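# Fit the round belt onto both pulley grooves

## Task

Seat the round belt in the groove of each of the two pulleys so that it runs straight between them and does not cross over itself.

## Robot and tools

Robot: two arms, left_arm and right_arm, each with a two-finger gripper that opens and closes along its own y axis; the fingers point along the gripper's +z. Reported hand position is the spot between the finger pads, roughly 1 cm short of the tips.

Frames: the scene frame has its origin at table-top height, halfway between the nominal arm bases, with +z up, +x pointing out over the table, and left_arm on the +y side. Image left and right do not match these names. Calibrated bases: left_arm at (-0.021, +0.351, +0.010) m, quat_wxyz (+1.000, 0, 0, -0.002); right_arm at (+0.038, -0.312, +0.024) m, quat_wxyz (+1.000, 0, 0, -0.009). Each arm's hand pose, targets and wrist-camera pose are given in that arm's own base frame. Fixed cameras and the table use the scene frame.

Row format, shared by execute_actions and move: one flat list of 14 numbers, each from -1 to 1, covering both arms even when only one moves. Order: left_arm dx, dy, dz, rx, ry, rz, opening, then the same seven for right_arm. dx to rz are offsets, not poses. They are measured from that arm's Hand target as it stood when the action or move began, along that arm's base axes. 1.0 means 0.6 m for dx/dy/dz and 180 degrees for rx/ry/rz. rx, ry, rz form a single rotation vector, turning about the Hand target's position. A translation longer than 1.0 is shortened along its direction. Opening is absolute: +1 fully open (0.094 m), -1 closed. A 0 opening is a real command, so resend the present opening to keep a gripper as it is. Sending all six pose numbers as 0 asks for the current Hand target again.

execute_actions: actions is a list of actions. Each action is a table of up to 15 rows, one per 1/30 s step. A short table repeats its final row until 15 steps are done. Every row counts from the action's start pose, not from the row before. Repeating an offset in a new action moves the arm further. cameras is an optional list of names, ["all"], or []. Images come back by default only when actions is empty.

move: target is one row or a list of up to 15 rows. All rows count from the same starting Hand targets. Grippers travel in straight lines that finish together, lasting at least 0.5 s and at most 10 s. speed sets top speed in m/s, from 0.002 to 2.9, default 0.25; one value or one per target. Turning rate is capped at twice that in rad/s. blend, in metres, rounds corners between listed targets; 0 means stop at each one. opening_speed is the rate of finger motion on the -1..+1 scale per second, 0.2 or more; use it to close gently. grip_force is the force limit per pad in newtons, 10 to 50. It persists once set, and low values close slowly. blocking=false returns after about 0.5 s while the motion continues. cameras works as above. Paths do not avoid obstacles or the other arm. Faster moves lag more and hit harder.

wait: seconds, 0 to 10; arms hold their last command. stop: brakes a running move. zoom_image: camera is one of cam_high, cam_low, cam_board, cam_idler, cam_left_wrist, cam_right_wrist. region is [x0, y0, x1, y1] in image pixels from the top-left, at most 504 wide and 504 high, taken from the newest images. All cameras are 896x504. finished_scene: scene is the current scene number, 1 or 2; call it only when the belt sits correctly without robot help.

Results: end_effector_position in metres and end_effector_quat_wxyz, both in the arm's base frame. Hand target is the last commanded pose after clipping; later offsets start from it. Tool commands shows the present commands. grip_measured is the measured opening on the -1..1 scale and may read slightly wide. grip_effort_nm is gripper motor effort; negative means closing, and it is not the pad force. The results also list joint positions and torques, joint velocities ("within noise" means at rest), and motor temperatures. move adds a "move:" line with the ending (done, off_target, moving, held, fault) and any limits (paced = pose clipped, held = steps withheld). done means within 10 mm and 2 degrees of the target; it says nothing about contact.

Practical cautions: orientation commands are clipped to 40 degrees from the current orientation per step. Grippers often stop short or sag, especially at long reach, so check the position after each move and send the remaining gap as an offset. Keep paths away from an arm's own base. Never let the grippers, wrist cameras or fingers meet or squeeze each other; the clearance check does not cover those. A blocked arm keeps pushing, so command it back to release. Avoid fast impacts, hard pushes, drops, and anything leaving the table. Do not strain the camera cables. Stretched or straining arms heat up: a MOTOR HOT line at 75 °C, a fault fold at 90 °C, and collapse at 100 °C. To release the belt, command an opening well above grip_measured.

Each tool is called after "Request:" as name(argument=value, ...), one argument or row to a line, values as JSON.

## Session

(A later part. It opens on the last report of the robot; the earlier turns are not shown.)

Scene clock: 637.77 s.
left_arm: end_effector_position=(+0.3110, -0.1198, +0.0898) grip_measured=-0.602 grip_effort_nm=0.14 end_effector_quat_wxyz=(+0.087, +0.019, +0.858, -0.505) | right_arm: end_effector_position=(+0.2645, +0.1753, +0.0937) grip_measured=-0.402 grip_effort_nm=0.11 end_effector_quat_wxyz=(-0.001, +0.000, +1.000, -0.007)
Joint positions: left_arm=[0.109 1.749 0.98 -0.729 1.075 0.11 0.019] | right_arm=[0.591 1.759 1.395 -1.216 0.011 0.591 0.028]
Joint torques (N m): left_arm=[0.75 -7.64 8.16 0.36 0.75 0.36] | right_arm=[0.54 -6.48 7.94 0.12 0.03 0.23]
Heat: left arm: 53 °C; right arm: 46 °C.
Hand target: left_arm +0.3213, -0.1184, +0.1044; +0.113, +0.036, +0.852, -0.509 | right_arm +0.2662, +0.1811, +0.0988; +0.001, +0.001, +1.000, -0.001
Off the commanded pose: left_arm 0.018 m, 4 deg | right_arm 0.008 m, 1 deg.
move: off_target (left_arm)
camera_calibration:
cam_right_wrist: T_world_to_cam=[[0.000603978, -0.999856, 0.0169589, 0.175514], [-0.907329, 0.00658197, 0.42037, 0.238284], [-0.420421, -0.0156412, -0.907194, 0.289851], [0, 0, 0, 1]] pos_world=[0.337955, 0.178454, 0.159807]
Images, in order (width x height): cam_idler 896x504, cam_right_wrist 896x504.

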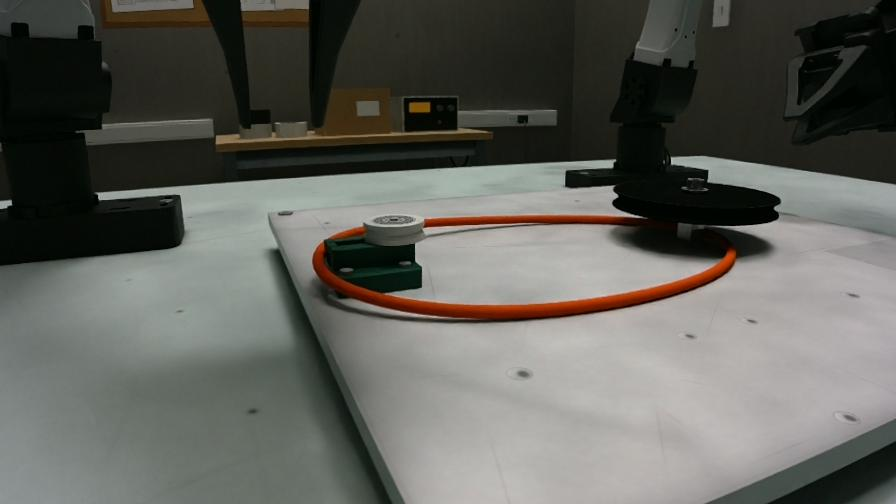

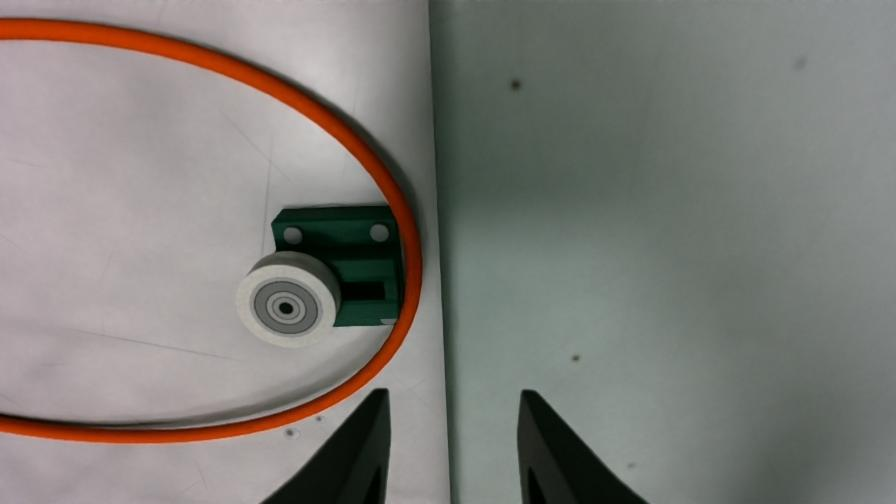

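Request:
move(
  target=[
    [0,0,0,0,0,0,-0.6,0.064,0.04,0,0,0,0.19,-0.4],
    [0,0,0,0,0,0,-0.6,0.064,0.04,-0.131,0,0,0.19,-0.4],
    [0,0,0,0,0,0,-0.6,0.064,0.04,-0.131,0,0,0.19,-0.95],
  ],
  speed=0.12,
  opening_speed=0.6,
  cameras=["cam_idler","cam_right_wrist"],
)

Scene clock: 645.07 s.
left_arm: end_effector_position=(+0.3110, -0.1198, +0.0898) grip_measured=-0.602 grip_effort_nm=0.14 end_effector_quat_wxyz=(+0.087, +0.019, +0.858, -0.505) | right_arm: end_effector_position=(+0.3066, +0.2035, +0.0262) grip_measured=-0.925 grip_effort_nm=-0.94 end_effector_quat_wxyz=(+0.006, -0.289, +0.957, -0.004)
Joint positions: left_arm=[0.109 1.749 0.98 -0.729 1.075 0.11 0.019] | right_arm=[0.591 1.988 1.422 -0.996 0.011 0.005 0.004]
Joint torques (N m): left_arm=[0.75 -7.64 8.17 0.36 0.75 0.35] | right_arm=[0.01 -7.5 5.04 0.5 -0.01 0.02]
Heat: left arm: 52 °C; right arm: 45 °C.
Hand target: left_arm +0.3213, -0.1184, +0.1044; +0.113, +0.036, +0.852, -0.509 | right_arm +0.3047, +0.2051, +0.0203; +0.001, -0.293, +0.956, -0.001
Off the commanded pose: left_arm 0.018 m, 4 deg | right_arm 0.006 m, 1 deg.
move: off_target (left_arm)
camera_calibration:
cam_right_wrist: T_world_to_cam=[[0.553915, -0.832464, 0.0135139, 0.00123224], [-0.762041, -0.500384, 0.410986, 0.363539], [-0.335369, -0.237949, -0.911541, 0.266085], [0, 0, 0, 1]] pos_world=[0.365586, 0.24625, 0.0931211]
Images, in order (width x height): cam_idler 896x504, cam_right_wrist 896x504.

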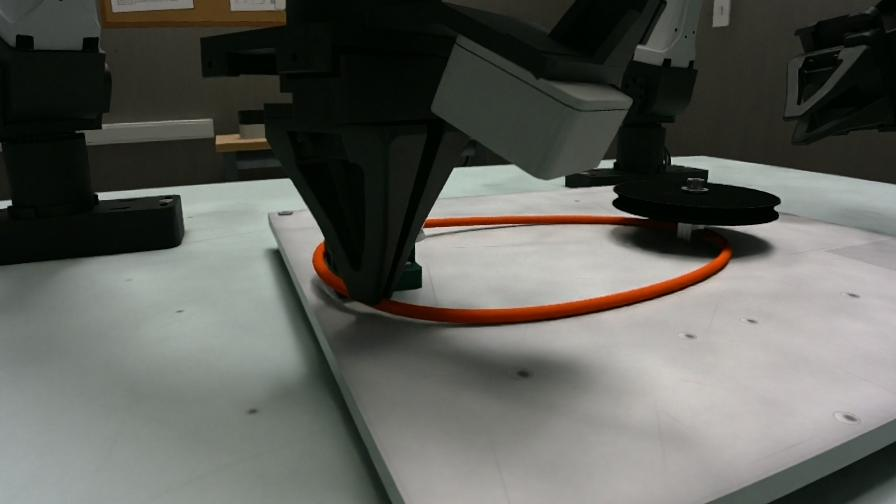

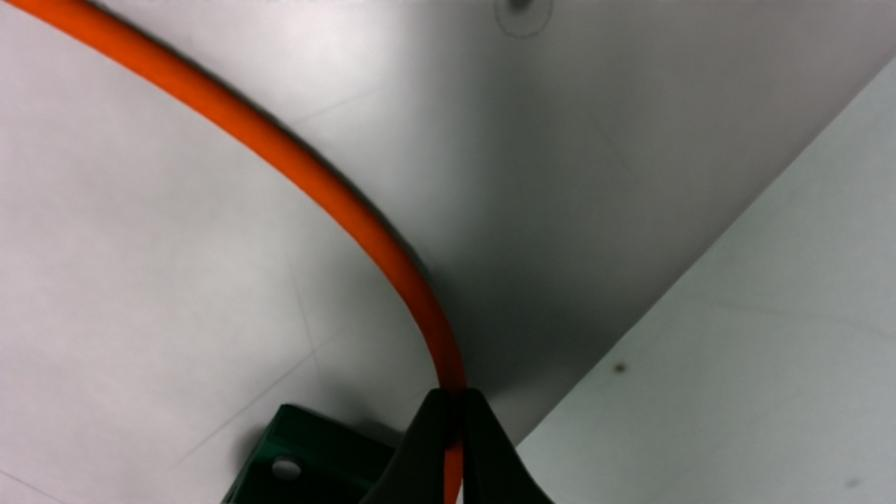

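Request:
move(
  target=[
    [0,0,0,0,0,0,-0.6,0,-0.03,0.02,0,0,0,-0.95],
    [0,0,0,0,0,0,-0.6,0,-0.03,0.06,0,0,0,-0.95],
  ],
  speed=0.1,
  cameras=["cam_idler","cam_low","cam_board"],
)

Request:
zoom_image(
  camera="cam_idler",
  region=[260, 180, 510, 320],
)

Scene clock: 647.33 s.
left_arm: end_effector_position=(+0.3110, -0.1198, +0.0898) grip_measured=-0.602 grip_effort_nm=0.14 end_effector_quat_wxyz=(+0.087, +0.019, +0.858, -0.505) | right_arm: end_effector_position=(+0.2999, +0.1891, +0.0418) grip_measured=-0.928 grip_effort_nm=-1.01 end_effector_quat_wxyz=(-0.012, -0.294, +0.956, -0.002)
Joint positions: left_arm=[0.109 1.749 0.98 -0.729 1.075 0.11 0.019] | right_arm=[0.562 1.95 1.433 -1.077 -0.002 -0.035 0.003]
Joint torques (N m): left_arm=[0.75 -7.64 8.16 0.36 0.75 0.36] | right_arm=[-1.11 -10.29 7.41 0.03 0.13 0.02]
Heat: left arm: 52 °C; right arm: 46 °C.
Hand target: left_arm +0.3213, -0.1184, +0.1044; +0.113, +0.036, +0.852, -0.509 | right_arm +0.3046, +0.1870, +0.0562; +0.001, -0.293, +0.956, -0.001
Off the commanded pose: left_arm 0.018 m, 4 deg | right_arm 0.015 m, 1 deg.
move: off_target (left_arm, right_arm)
Images, in order (width x height): cam_low 896x504, cam_board 896x504, cam_idler 896x504.

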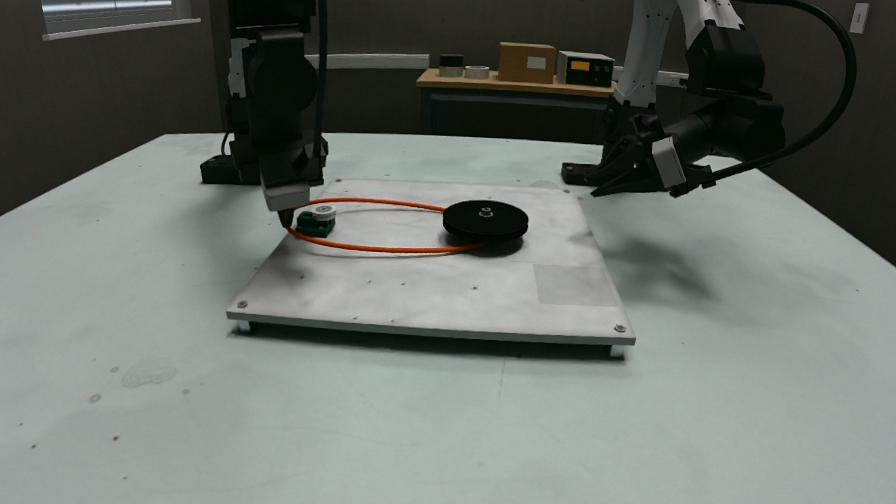

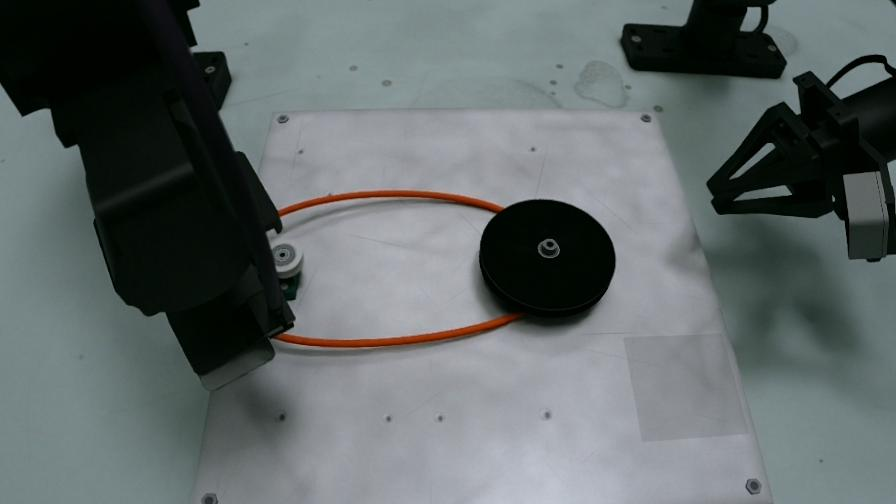

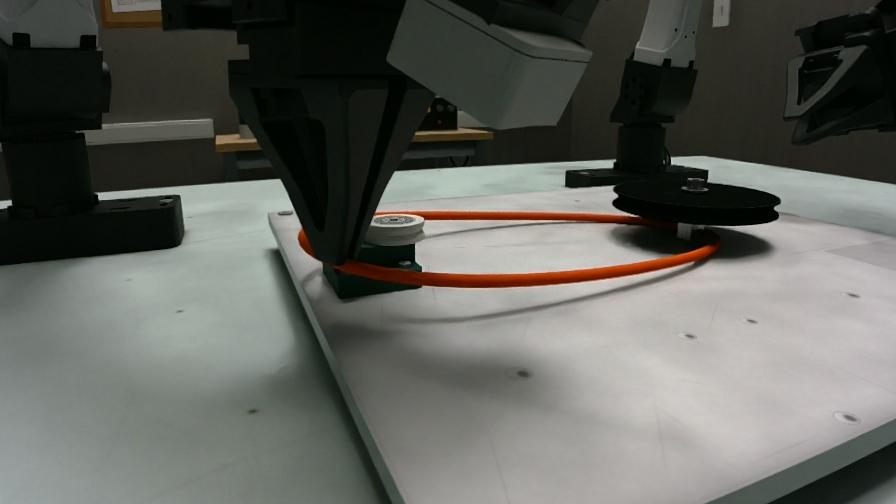

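Scaled by 2.016 from the camera's 896x504 image, which has a finer 1280x720 frame.

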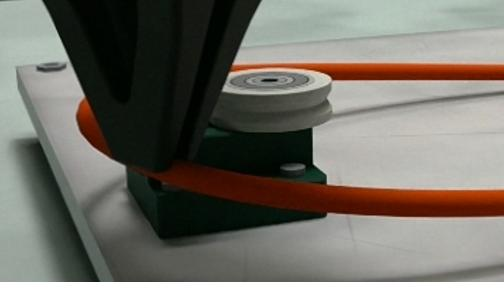

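Request:
move(
  target=[
    [0,0,0,0,0,0,-0.6,0,0,0.025,0,0,0,-0.95],
    [0,0,0,0,0,0,-0.6,-0.01,0.06,0.025,0,0,0,-0.95],
  ],
  speed=0.08,
  cameras=["cam_idler","cam_right_wrist"],
)

Request:
zoom_image(
  camera="cam_idler",
  region=[260, 180, 510, 320],
)

Scene clock: 649.87 s.
left_arm: end_effector_position=(+0.3110, -0.1198, +0.0898) grip_measured=-0.602 grip_effort_nm=0.14 end_effector_quat_wxyz=(+0.087, +0.019, +0.858, -0.505) | right_arm: end_effector_position=(+0.2960, +0.2214, +0.0697) grip_measured=-0.929 grip_effort_nm=-1.01 end_effector_quat_wxyz=(+0.002, -0.296, +0.955, +0.002)
Joint positions: left_arm=[0.109 1.749 0.98 -0.729 1.075 0.11 0.019] | right_arm=[0.641 1.957 1.555 -1.164 -0.003 0.04 0.003]
Joint torques (N m): left_arm=[0.76 -7.64 8.16 0.36 0.75 0.36] | right_arm=[-0.16 -7.17 8.08 0.16 0.1 0.2]
Heat: left arm: 51 °C; right arm: 46 °C.
Hand target: left_arm +0.3213, -0.1184, +0.1044; +0.113, +0.036, +0.852, -0.509 | right_arm +0.2986, +0.2232, +0.0713; +0.001, -0.293, +0.956, -0.001
Off the commanded pose: left_arm 0.018 m, 4 deg | right_arm 0.003 m, 1 deg.
move: off_target (left_arm)
camera_calibration:
cam_right_wrist: T_world_to_cam=[[0.565786, -0.824552, -0.000384278, 0.017033], [-0.750509, -0.515172, 0.413924, 0.346148], [-0.3415, -0.233904, -0.910311, 0.307263], [0, 0, 0, 1]] pos_world=[0.35508, 0.26424, 0.136432]
Images, in order (width x height): cam_idler 896x504, cam_right_wrist 896x504.

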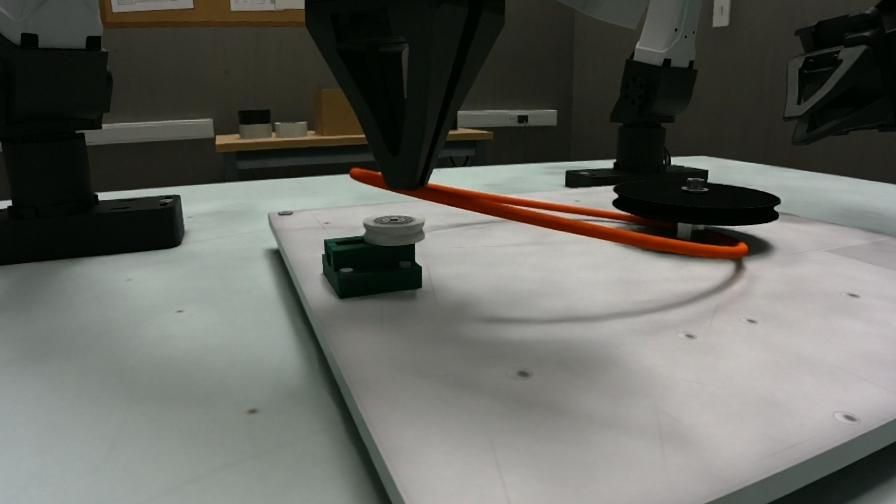

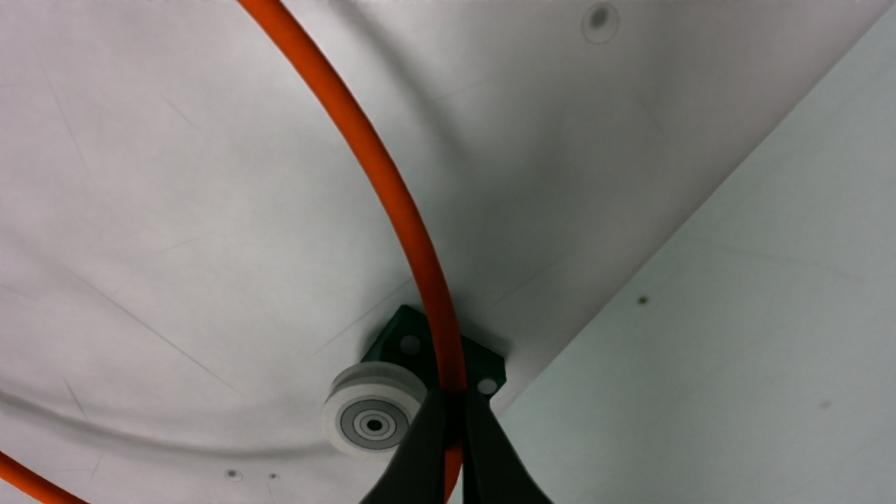

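Scaled by 2.016 from the camera's 896x504 image, which has a finer 1280x720 frame.

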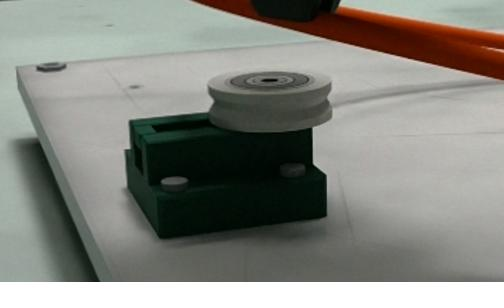

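Request:
move(
  target=[
    [0,0,0,0,0,0,-0.6,0.01,-0.065,0,0,0,0,-0.95],
    [0,0,0,0,0,0,-0.6,0.01,-0.065,-0.04,0,0,0,-0.95],
    [0,0,0,0,0,0,-0.6,0.0,-0.015,-0.04,0,0,0,-0.95],
  ],
  speed=0.08,
  cameras=["cam_idler","cam_right_wrist"],
)

Request:
zoom_image(
  camera="cam_idler",
  region=[260, 180, 510, 320],
)

Scene clock: 656.40 s.
left_arm: end_effector_position=(+0.3110, -0.1198, +0.0898) grip_measured=-0.602 grip_effort_nm=0.14 end_effector_quat_wxyz=(+0.087, +0.019, +0.858, -0.505) | right_arm: end_effector_position=(+0.2947, +0.2125, +0.0458) grip_measured=-0.929 grip_effort_nm=-1.01 end_effector_quat_wxyz=(+0.000, -0.296, +0.955, +0.003)
Joint positions: left_arm=[0.109 1.749 0.98 -0.729 1.075 0.11 0.019] | right_arm=[0.622 1.954 1.456 -1.069 -0.006 0.021 0.003]
Joint torques (N m): left_arm=[0.75 -7.62 8.17 0.36 0.75 0.36] | right_arm=[-0.13 -7.17 7.98 0.19 0.13 0.16]
Heat: left arm: 51 °C; right arm: 46 °C.
Hand target: left_arm +0.3213, -0.1184, +0.1044; +0.113, +0.036, +0.852, -0.509 | right_arm +0.2986, +0.2141, +0.0472; +0.001, -0.293, +0.956, -0.001
Off the commanded pose: left_arm 0.018 m, 4 deg | right_arm 0.004 m, 1 deg.
move: off_target (left_arm)
camera_calibration:
cam_right_wrist: T_world_to_cam=[[0.566376, -0.82414, -0.00324486, 0.0104504], [-0.748555, -0.516071, 0.416336, 0.349959], [-0.344794, -0.233374, -0.909205, 0.283763], [0, 0, 0, 1]] pos_world=[0.353885, 0.255439, 0.112332]
Images, in order (width x height): cam_idler 896x504, cam_right_wrist 896x504.

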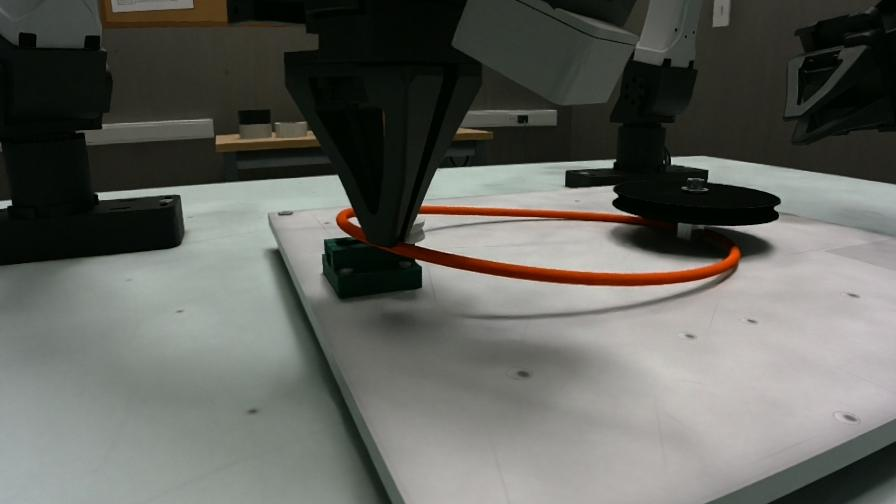

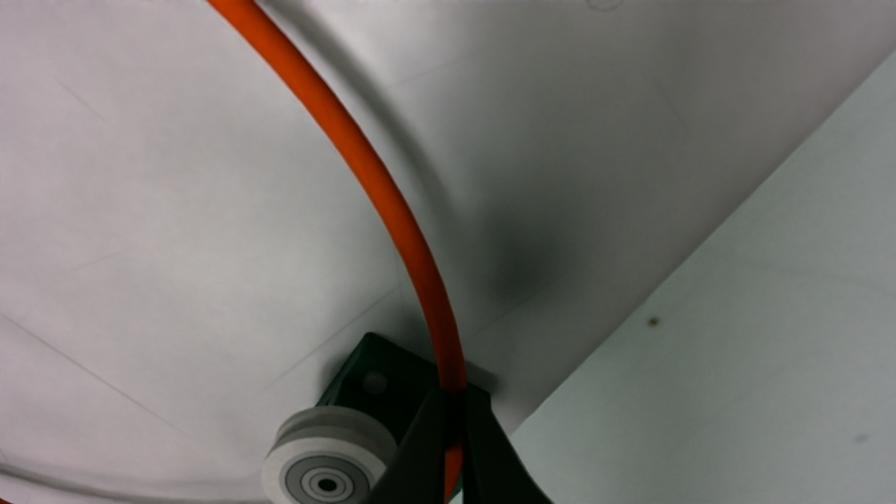

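Scaled by 2.016 from the camera's 896x504 image, which has a finer 1280x720 frame.

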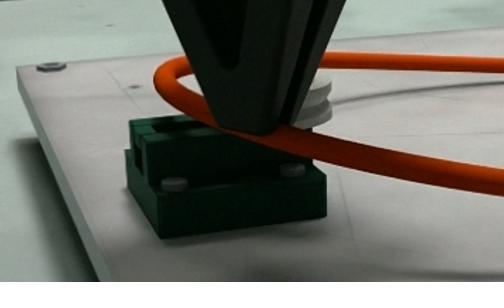

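Request:
move(
  target=[
    [0,0,0,0,0,0,-0.6,-0.02,0.025,-0.006,0,0,0,-0.95],
  ],
  speed=0.08,
  cameras=["cam_idler","cam_right_wrist"],
)

Request:
zoom_image(
  camera="cam_idler",
  region=[260, 180, 510, 320],
)

Scene clock: 658.17 s.
left_arm: end_effector_position=(+0.3110, -0.1198, +0.0898) grip_measured=-0.602 grip_effort_nm=0.14 end_effector_quat_wxyz=(+0.087, +0.019, +0.858, -0.505) | right_arm: end_effector_position=(+0.2875, +0.2221, +0.0458) grip_measured=-0.929 grip_effort_nm=-1.01 end_effector_quat_wxyz=(+0.003, -0.292, +0.956, -0.004)
Joint positions: left_arm=[0.109 1.749 0.98 -0.729 1.075 0.11 0.019] | right_arm=[0.662 1.954 1.456 -1.069 0.01 0.07 0.003]
Joint torques (N m): left_arm=[0.75 -7.64 8.16 0.36 0.75 0.36] | right_arm=[0.95 -6.84 6.99 0.32 -0.01 0.27]
Heat: left arm: 51 °C; right arm: 46 °C.
Hand target: left_arm +0.3213, -0.1184, +0.1044; +0.113, +0.036, +0.852, -0.509 | right_arm +0.2866, +0.2291, +0.0436; +0.001, -0.293, +0.956, -0.001
Off the commanded pose: left_arm 0.018 m, 4 deg | right_arm 0.007 m, 1 deg.
move: off_target (left_arm)
camera_calibration:
cam_right_wrist: T_world_to_cam=[[0.558698, -0.829276, 0.0125586, 0.0249217], [-0.75725, -0.503879, 0.415546, 0.349393], [-0.338275, -0.241675, -0.909485, 0.283587], [0, 0, 0, 1]] pos_world=[0.346584, 0.265254, 0.112417]
Images, in order (width x height): cam_idler 896x504, cam_right_wrist 896x504.

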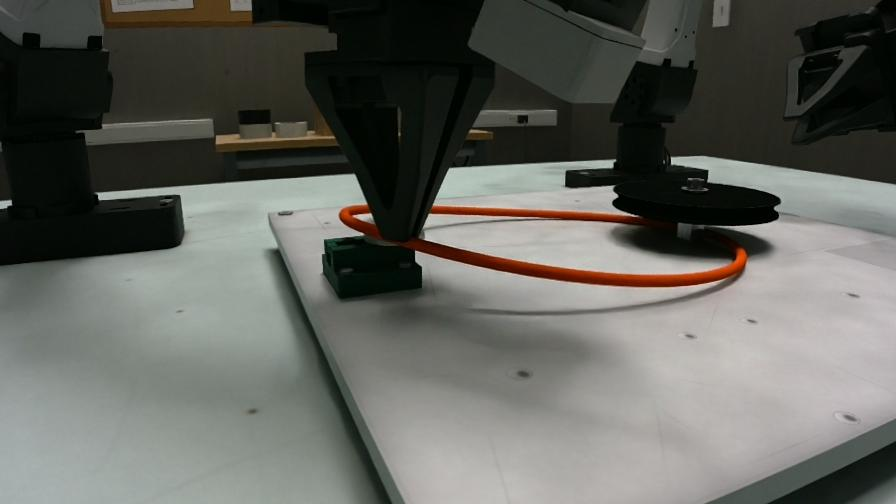

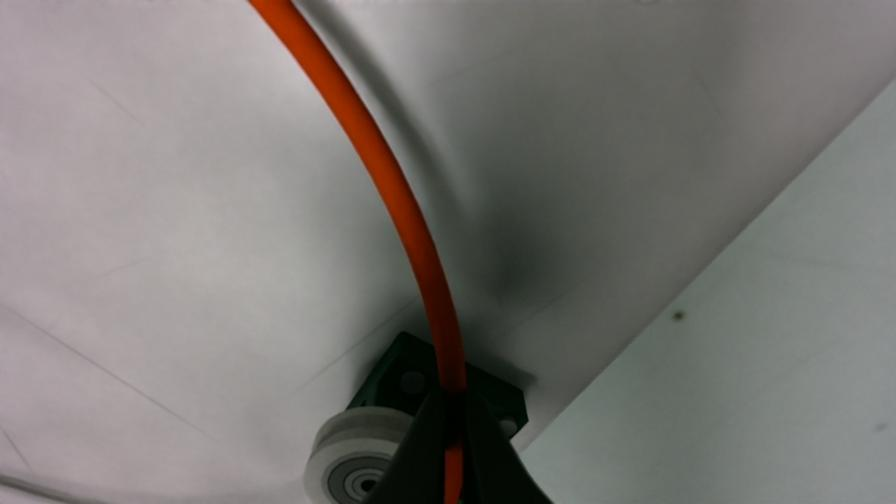

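Scaled by 2.016 from the camera's 896x504 image, which has a finer 1280x720 frame.

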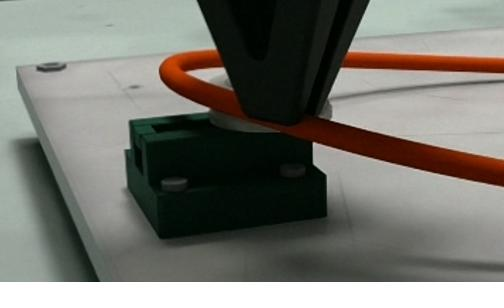

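Request:
move(
  target=[
    [0,0,0,0,0,0,-0.6,0.008,-0.025,0,0,0,0,-0.95],
    [0,0,0,0,0,0,-0.6,0.008,-0.025,-0.016,0,0,0,-0.95],
    [0,0,0,0,0,0,-0.6,0.008,0.005,-0.016,0,0,0,-0.95],
  ],
  speed=0.08,
  cameras=["cam_idler","cam_right_wrist"],
)

Request:
zoom_image(
  camera="cam_idler",
  region=[260, 180, 510, 320],
)

Scene clock: 661.07 s.
left_arm: end_effector_position=(+0.3110, -0.1198, +0.0898) grip_measured=-0.602 grip_effort_nm=0.14 end_effector_quat_wxyz=(+0.087, +0.019, +0.858, -0.505) | right_arm: end_effector_position=(+0.2912, +0.2252, +0.0368) grip_measured=-0.929 grip_effort_nm=-1.01 end_effector_quat_wxyz=(+0.004, -0.294, +0.956, -0.005)
Joint positions: left_arm=[0.109 1.749 0.98 -0.729 1.075 0.11 0.019] | right_arm=[0.664 1.979 1.454 -1.041 0.012 0.068 0.003]
Joint torques (N m): left_arm=[0.76 -7.64 8.16 0.36 0.75 0.36] | right_arm=[0.61 -6.61 7.3 0.31 -0.04 0.23]
Heat: left arm: 51 °C; right arm: 46 °C.
Hand target: left_arm +0.3213, -0.1184, +0.1044; +0.113, +0.036, +0.852, -0.509 | right_arm +0.2915, +0.2321, +0.0340; +0.001, -0.293, +0.956, -0.001
Off the commanded pose: left_arm 0.018 m, 4 deg | right_arm 0.007 m, 1 deg.
move: off_target (left_arm)
camera_calibration:
cam_right_wrist: T_world_to_cam=[[0.561864, -0.827105, 0.0143402, 0.02414], [-0.756378, -0.506645, 0.413768, 0.357919], [-0.334964, -0.243328, -0.91027, 0.276795], [0, 0, 0, 1]] pos_world=[0.349875, 0.268656, 0.103517]
Images, in order (width x height): cam_idler 896x504, cam_right_wrist 896x504.

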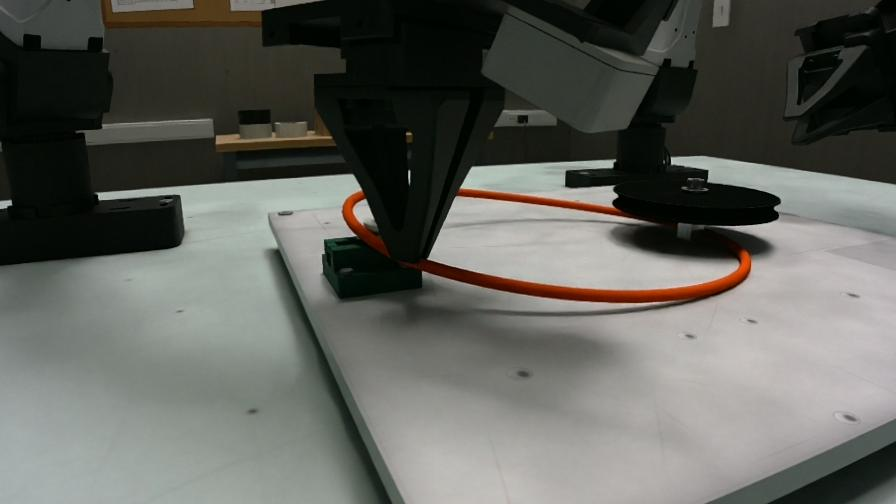

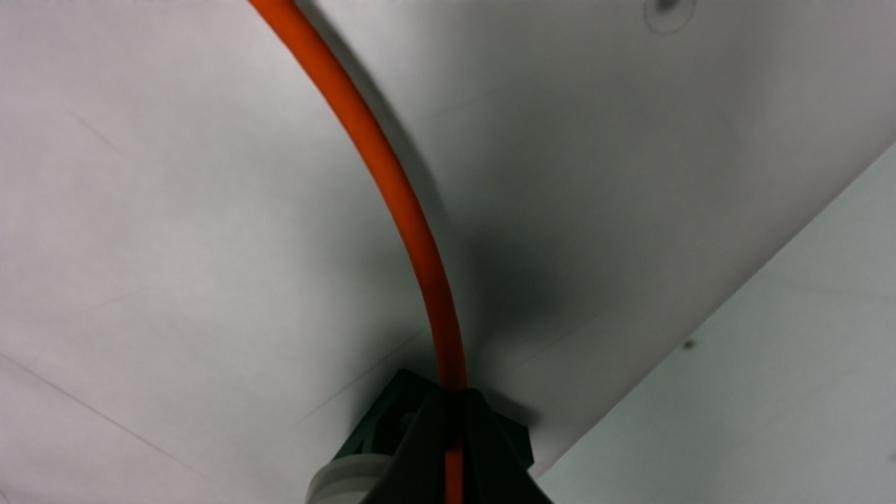

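Scaled by 2.016 from the camera's 896x504 image, which has a finer 1280x720 frame.

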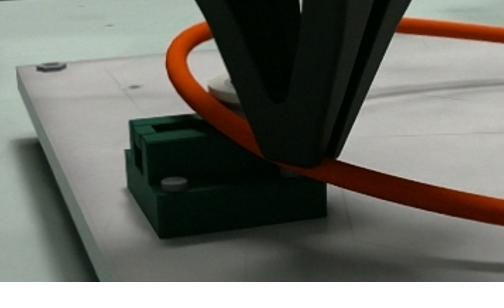

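Request:
move(
  target=[
    [0,0.0,0.05,0,0,0,-0.4,0,0,0,0,0,0,-0.95],
    [0.148,-0.2773,0.03,0.341,-0.128,-0.31,-0.4,0,0,0,0,0,0,-0.95],
  ],
  speed=0.25,
  blend=[0.02,0],
  cameras=["cam_board","cam_left_wrist","cam_low"],
)

Scene clock: 664.77 s.
left_arm: end_effector_position=(+0.3965, -0.2647, +0.1203) grip_measured=-0.402 grip_effort_nm=0.14 end_effector_quat_wxyz=(+0.040, +0.466, +0.876, -0.118) | right_arm: end_effector_position=(+0.2912, +0.2252, +0.0368) grip_measured=-0.929 grip_effort_nm=-1.01 end_effector_quat_wxyz=(+0.004, -0.293, +0.956, -0.005)
Joint positions: left_arm=[-0.503 2.382 2.412 -1.516 0.235 0.465 0.028] | right_arm=[0.664 1.979 1.454 -1.041 0.012 0.068 0.003]
Joint torques (N m): left_arm=[0.75 -11.3 5.48 0.41 0.23 0.1] | right_arm=[0.58 -6.74 7.46 0.35 -0.01 0.24]
Heat: left arm: 51 °C; right arm: 45 °C.
Hand target: left_arm +0.3973, -0.2621, +0.1208; +0.039, +0.463, +0.877, -0.119 (not the last commanded pose) | right_arm +0.2915, +0.2321, +0.0340; +0.001, -0.293, +0.956, -0.001
Off the commanded pose: left_arm 0.024 m, 18 deg | right_arm 0.007 m, 1 deg.
move: held (left_arm; a check stopped the path); path passed 1 of 2 targets; blend cut to 0.015 m at target 1; limits=held
pose unreachable (left arm): on one or more control steps of this call, first in action 0 (counted from 0), this arm could not follow its commanded pose, so it was not sent that pose on those steps. It may still have moved: this result reports where it is.
cause: moving toward the commanded pose would bring a part of the arm too close to another arm (this arm's wrist camera and the right arm's wrist (the part past joint 4), along the way the arms are being sent, or toward where that arm still pushes).
camera_calibration:
cam_left_wrist: T_world_to_cam=[[-0.826787, -0.537253, 0.166684, 0.164477], [-0.496921, 0.83644, 0.231169, 0.431592], [-0.263617, 0.108298, -0.958529, 0.334882], [0, 0, 0, 1]] pos_world=[0.438735, -0.308902, 0.193808]
Images, in order (width x height): cam_low 896x504, cam_board 896x504, cam_left_wrist 896x504.

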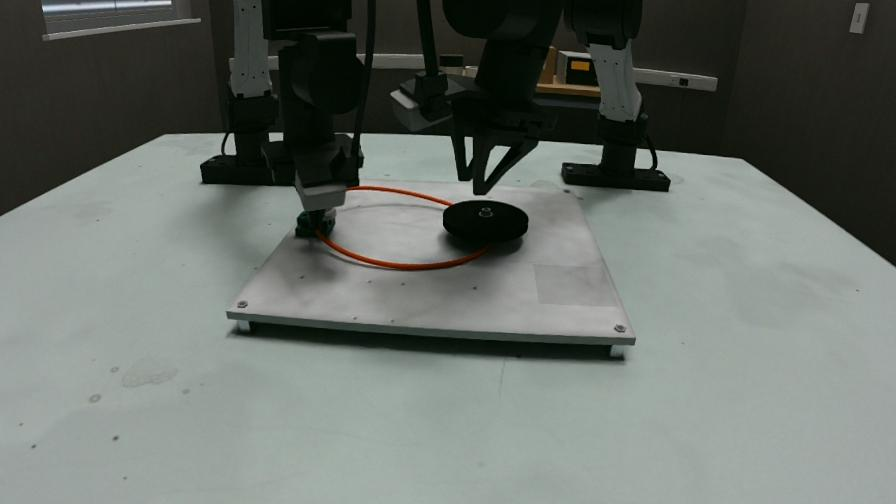

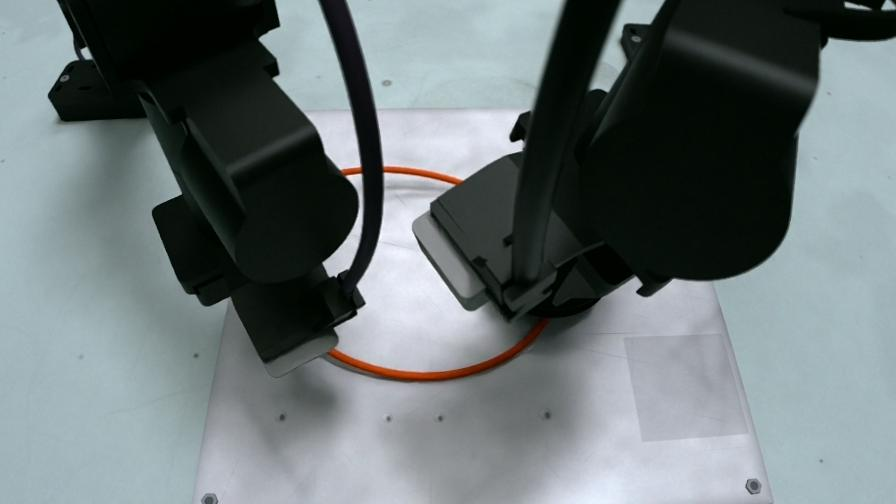

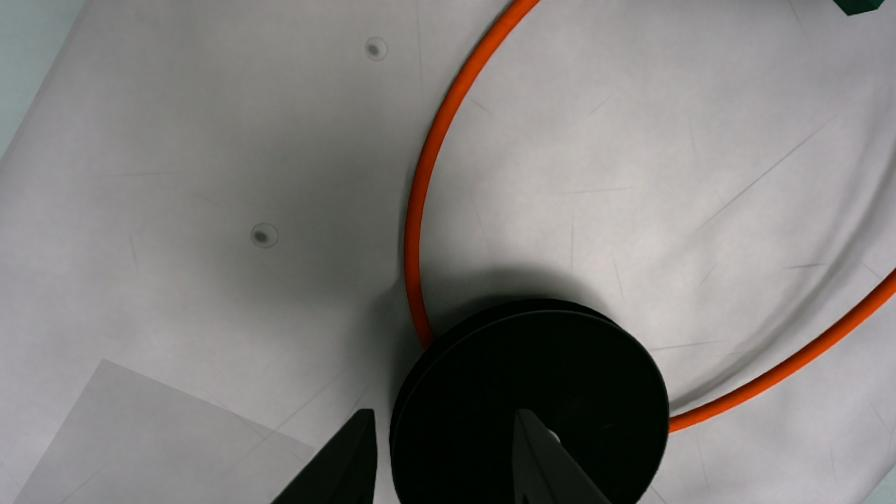

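Request:
move(
  target=[
    [0,0,0,0,0,0,-0.4,0,0,0,0,0,0,-0.8],
    [0,0,0,0,0,0,-0.4,0,0,0.15,0,0,0,-0.8],
    [0,0,0,0,0,0,-0.4,-0.107,-0.22,0.2,0,0,0.31,-0.8],
  ],
  speed=[0.1,0.1,0.25],
  opening_speed=0.4,
  blend=[0,0.02,0],
  cameras=["cam_board","cam_idler","cam_low"],
)

Request:
zoom_image(
  camera="cam_idler",
  region=[260, 180, 510, 320],
)

Scene clock: 669.77 s.
left_arm: end_effector_position=(+0.3965, -0.2647, +0.1203) grip_measured=-0.402 grip_effort_nm=0.14 end_effector_quat_wxyz=(+0.040, +0.466, +0.876, -0.118) | right_arm: end_effector_position=(+0.2339, +0.1026, +0.1535) grip_measured=-0.802 grip_effort_nm=0.11 end_effector_quat_wxyz=(-0.003, +0.705, -0.709, +0.008)
Joint positions: left_arm=[-0.503 2.382 2.412 -1.516 0.235 0.465 0.028] | right_arm=[0.421 1.501 1.359 -1.417 0.012 -1.143 0.009]
Joint torques (N m): left_arm=[0.73 -11.36 5.41 0.41 0.23 0.1] | right_arm=[-0.84 -6.23 4.74 0.18 -0.19 -0.06]
Heat: left arm: 52 °C; right arm: 45 °C.
Hand target: left_arm +0.3973, -0.2621, +0.1208; +0.039, +0.463, +0.877, -0.119 | right_arm +0.2273, +0.1001, +0.1541; -0.001, +0.706, -0.708, +0.000
Off the commanded pose: left_arm 0.003 m, 0 deg | right_arm 0.007 m, 1 deg.
move: done
Images, in order (width x height): cam_low 896x504, cam_board 896x504, cam_idler 896x504.

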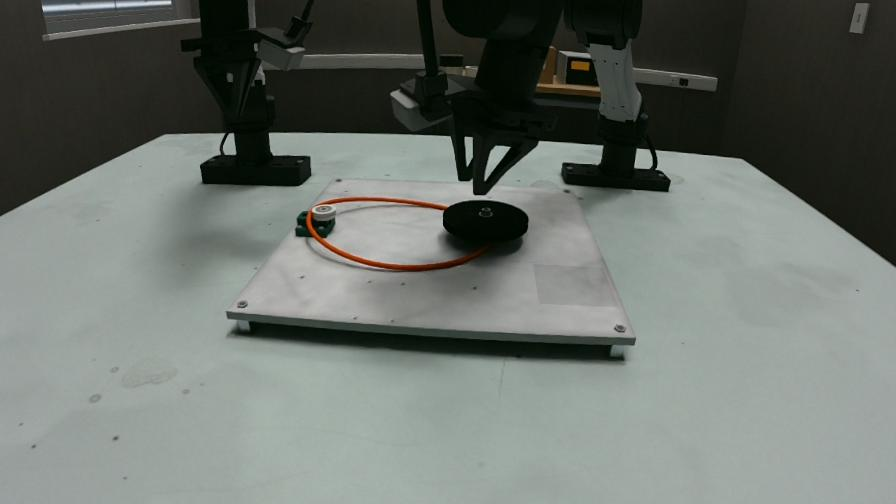

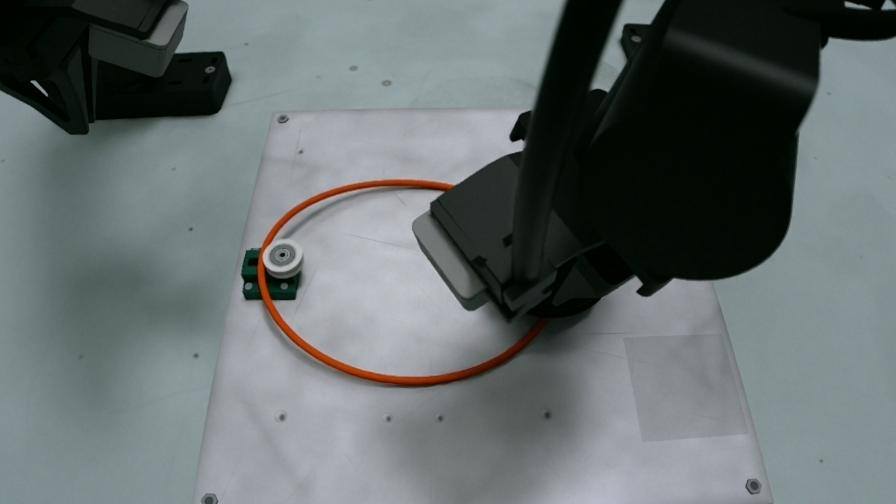

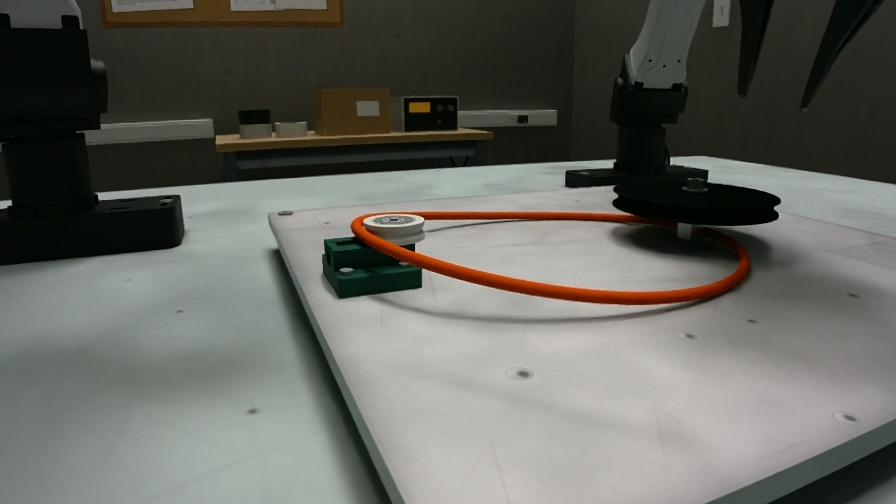

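Scaled by 2.016 from the camera's 896x504 image, which has a finer 1280x720 frame.

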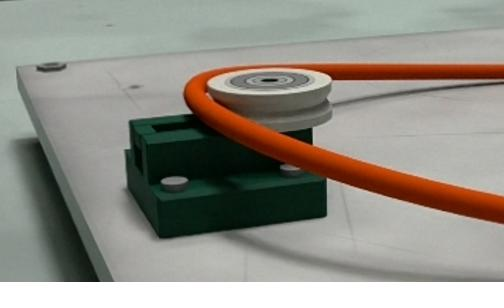

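Request:
move(
  target=[
    [0.021,-0.038,0.0045,0.077,-0.021,-0.062,-0.4,0,0,0,0,0,0,-0.8],
  ],
  cameras=["cam_left_wrist"],
)

Scene clock: 672.40 s.
left_arm: end_effector_position=(+0.4061, -0.2829, +0.1175) grip_measured=-0.402 grip_effort_nm=0.14 end_effector_quat_wxyz=(+0.061, +0.542, +0.838, -0.011) | right_arm: end_effector_position=(+0.2339, +0.1026, +0.1535) grip_measured=-0.802 grip_effort_nm=0.11 end_effector_quat_wxyz=(-0.003, +0.705, -0.709, +0.008)
Joint positions: left_arm=[-0.602 2.477 2.59 -1.56 0.018 0.545 0.028] | right_arm=[0.421 1.501 1.359 -1.417 0.012 -1.144 0.009]
Joint torques (N m): left_arm=[-0.28 -10.89 8.62 0.41 -0.06 0.24] | right_arm=[-0.84 -6.2 4.89 0.1 -0.17 -0.03]
Heat: left arm: 52 °C; right arm: 45 °C.
Hand target: left_arm +0.4100, -0.2850, +0.1236; +0.001, +0.551, +0.834, -0.001 | right_arm +0.2273, +0.1001, +0.1541; -0.001, +0.706, -0.708, +0.000
Off the commanded pose: left_arm 0.007 m, 7 deg | right_arm 0.007 m, 1 deg.
joint sent to its limit (left arm) — joint 4 (wrist pitch), lower limit. The joint targets are off in orientation, not in position.
move: off_target (left_arm)
camera_calibration:
cam_left_wrist: T_world_to_cam=[[-0.910022, -0.411315, -0.0517607, 0.258129], [-0.407006, 0.862727, 0.300081, 0.415125], [-0.0787726, 0.294147, -0.952508, 0.313526], [0, 0, 0, 1]] pos_world=[0.428559, -0.34419, 0.187426]
Images, in order (width x height): cam_left_wrist 896x504.

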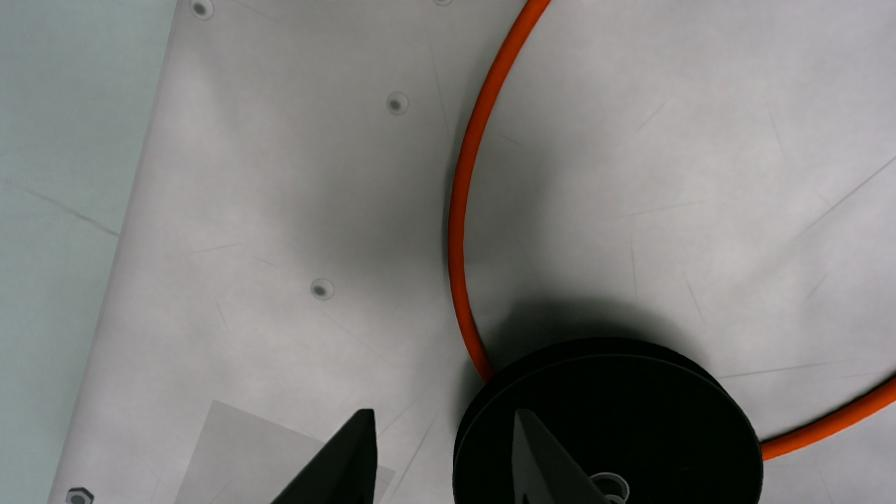

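Request:
move(
  target=[
    [0.012,-0.02,-0.141,0,0,0,-0.4,0,0,0,0,0,0,-0.8],
    [0.012,-0.02,-0.141,0,0,0,-0.96,0,0,0,0,0,0,-0.8],
  ],
  speed=0.12,
  opening_speed=0.6,
  cameras=["cam_left_wrist","cam_idler"],
)

Scene clock: 675.83 s.
left_arm: end_effector_position=(+0.4141, -0.2932, +0.0356) grip_measured=-0.913 grip_effort_nm=-0.95 end_effector_quat_wxyz=(+0.004, +0.547, +0.837, -0.007) | right_arm: end_effector_position=(+0.2339, +0.1026, +0.1535) grip_measured=-0.802 grip_effort_nm=0.11 end_effector_quat_wxyz=(-0.003, +0.705, -0.709, +0.008)
Joint positions: left_arm=[-0.612 2.714 2.716 -1.564 0.013 0.545 0.004] | right_arm=[0.421 1.501 1.359 -1.417 0.012 -1.144 0.009]
Joint torques (N m): left_arm=[-0.53 -11.6 8.36 0.23 -0.04 0.14] | right_arm=[-0.84 -6.16 4.86 0.16 -0.11 0.03]
Heat: left arm: 53 °C; right arm: 45 °C.
Hand target: left_arm +0.4171, -0.2970, +0.0391; +0.001, +0.551, +0.834, +0.000 | right_arm +0.2273, +0.1001, +0.1541; -0.001, +0.706, -0.708, +0.000
Off the commanded pose: left_arm 0.006 m, 1 deg | right_arm 0.007 m, 1 deg.
joint sent to its limit (left arm) — joint 4 (wrist pitch), lower limit. The joint targets still meet the commanded pose.
move: done
camera_calibration:
cam_left_wrist: T_world_to_cam=[[-0.915998, -0.401171, 0.00313516, 0.260437], [-0.367541, 0.84229, 0.394287, 0.426094], [-0.160817, 0.360014, -0.918982, 0.291261], [0, 0, 0, 1]] pos_world=[0.442007, -0.359273, 0.0988437]
Images, in order (width x height): cam_idler 896x504, cam_left_wrist 896x504.

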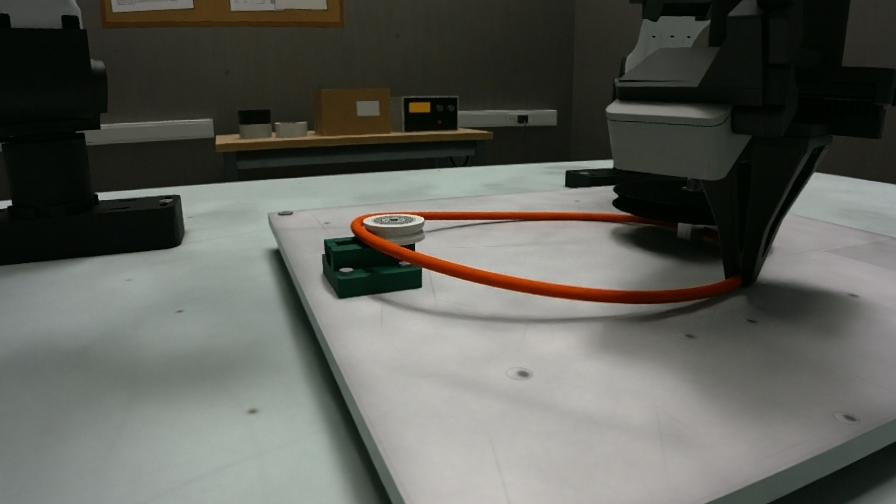

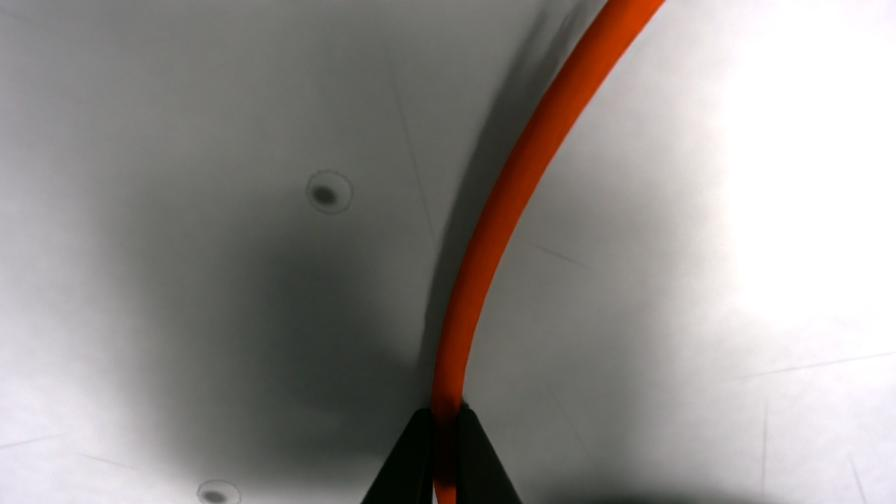

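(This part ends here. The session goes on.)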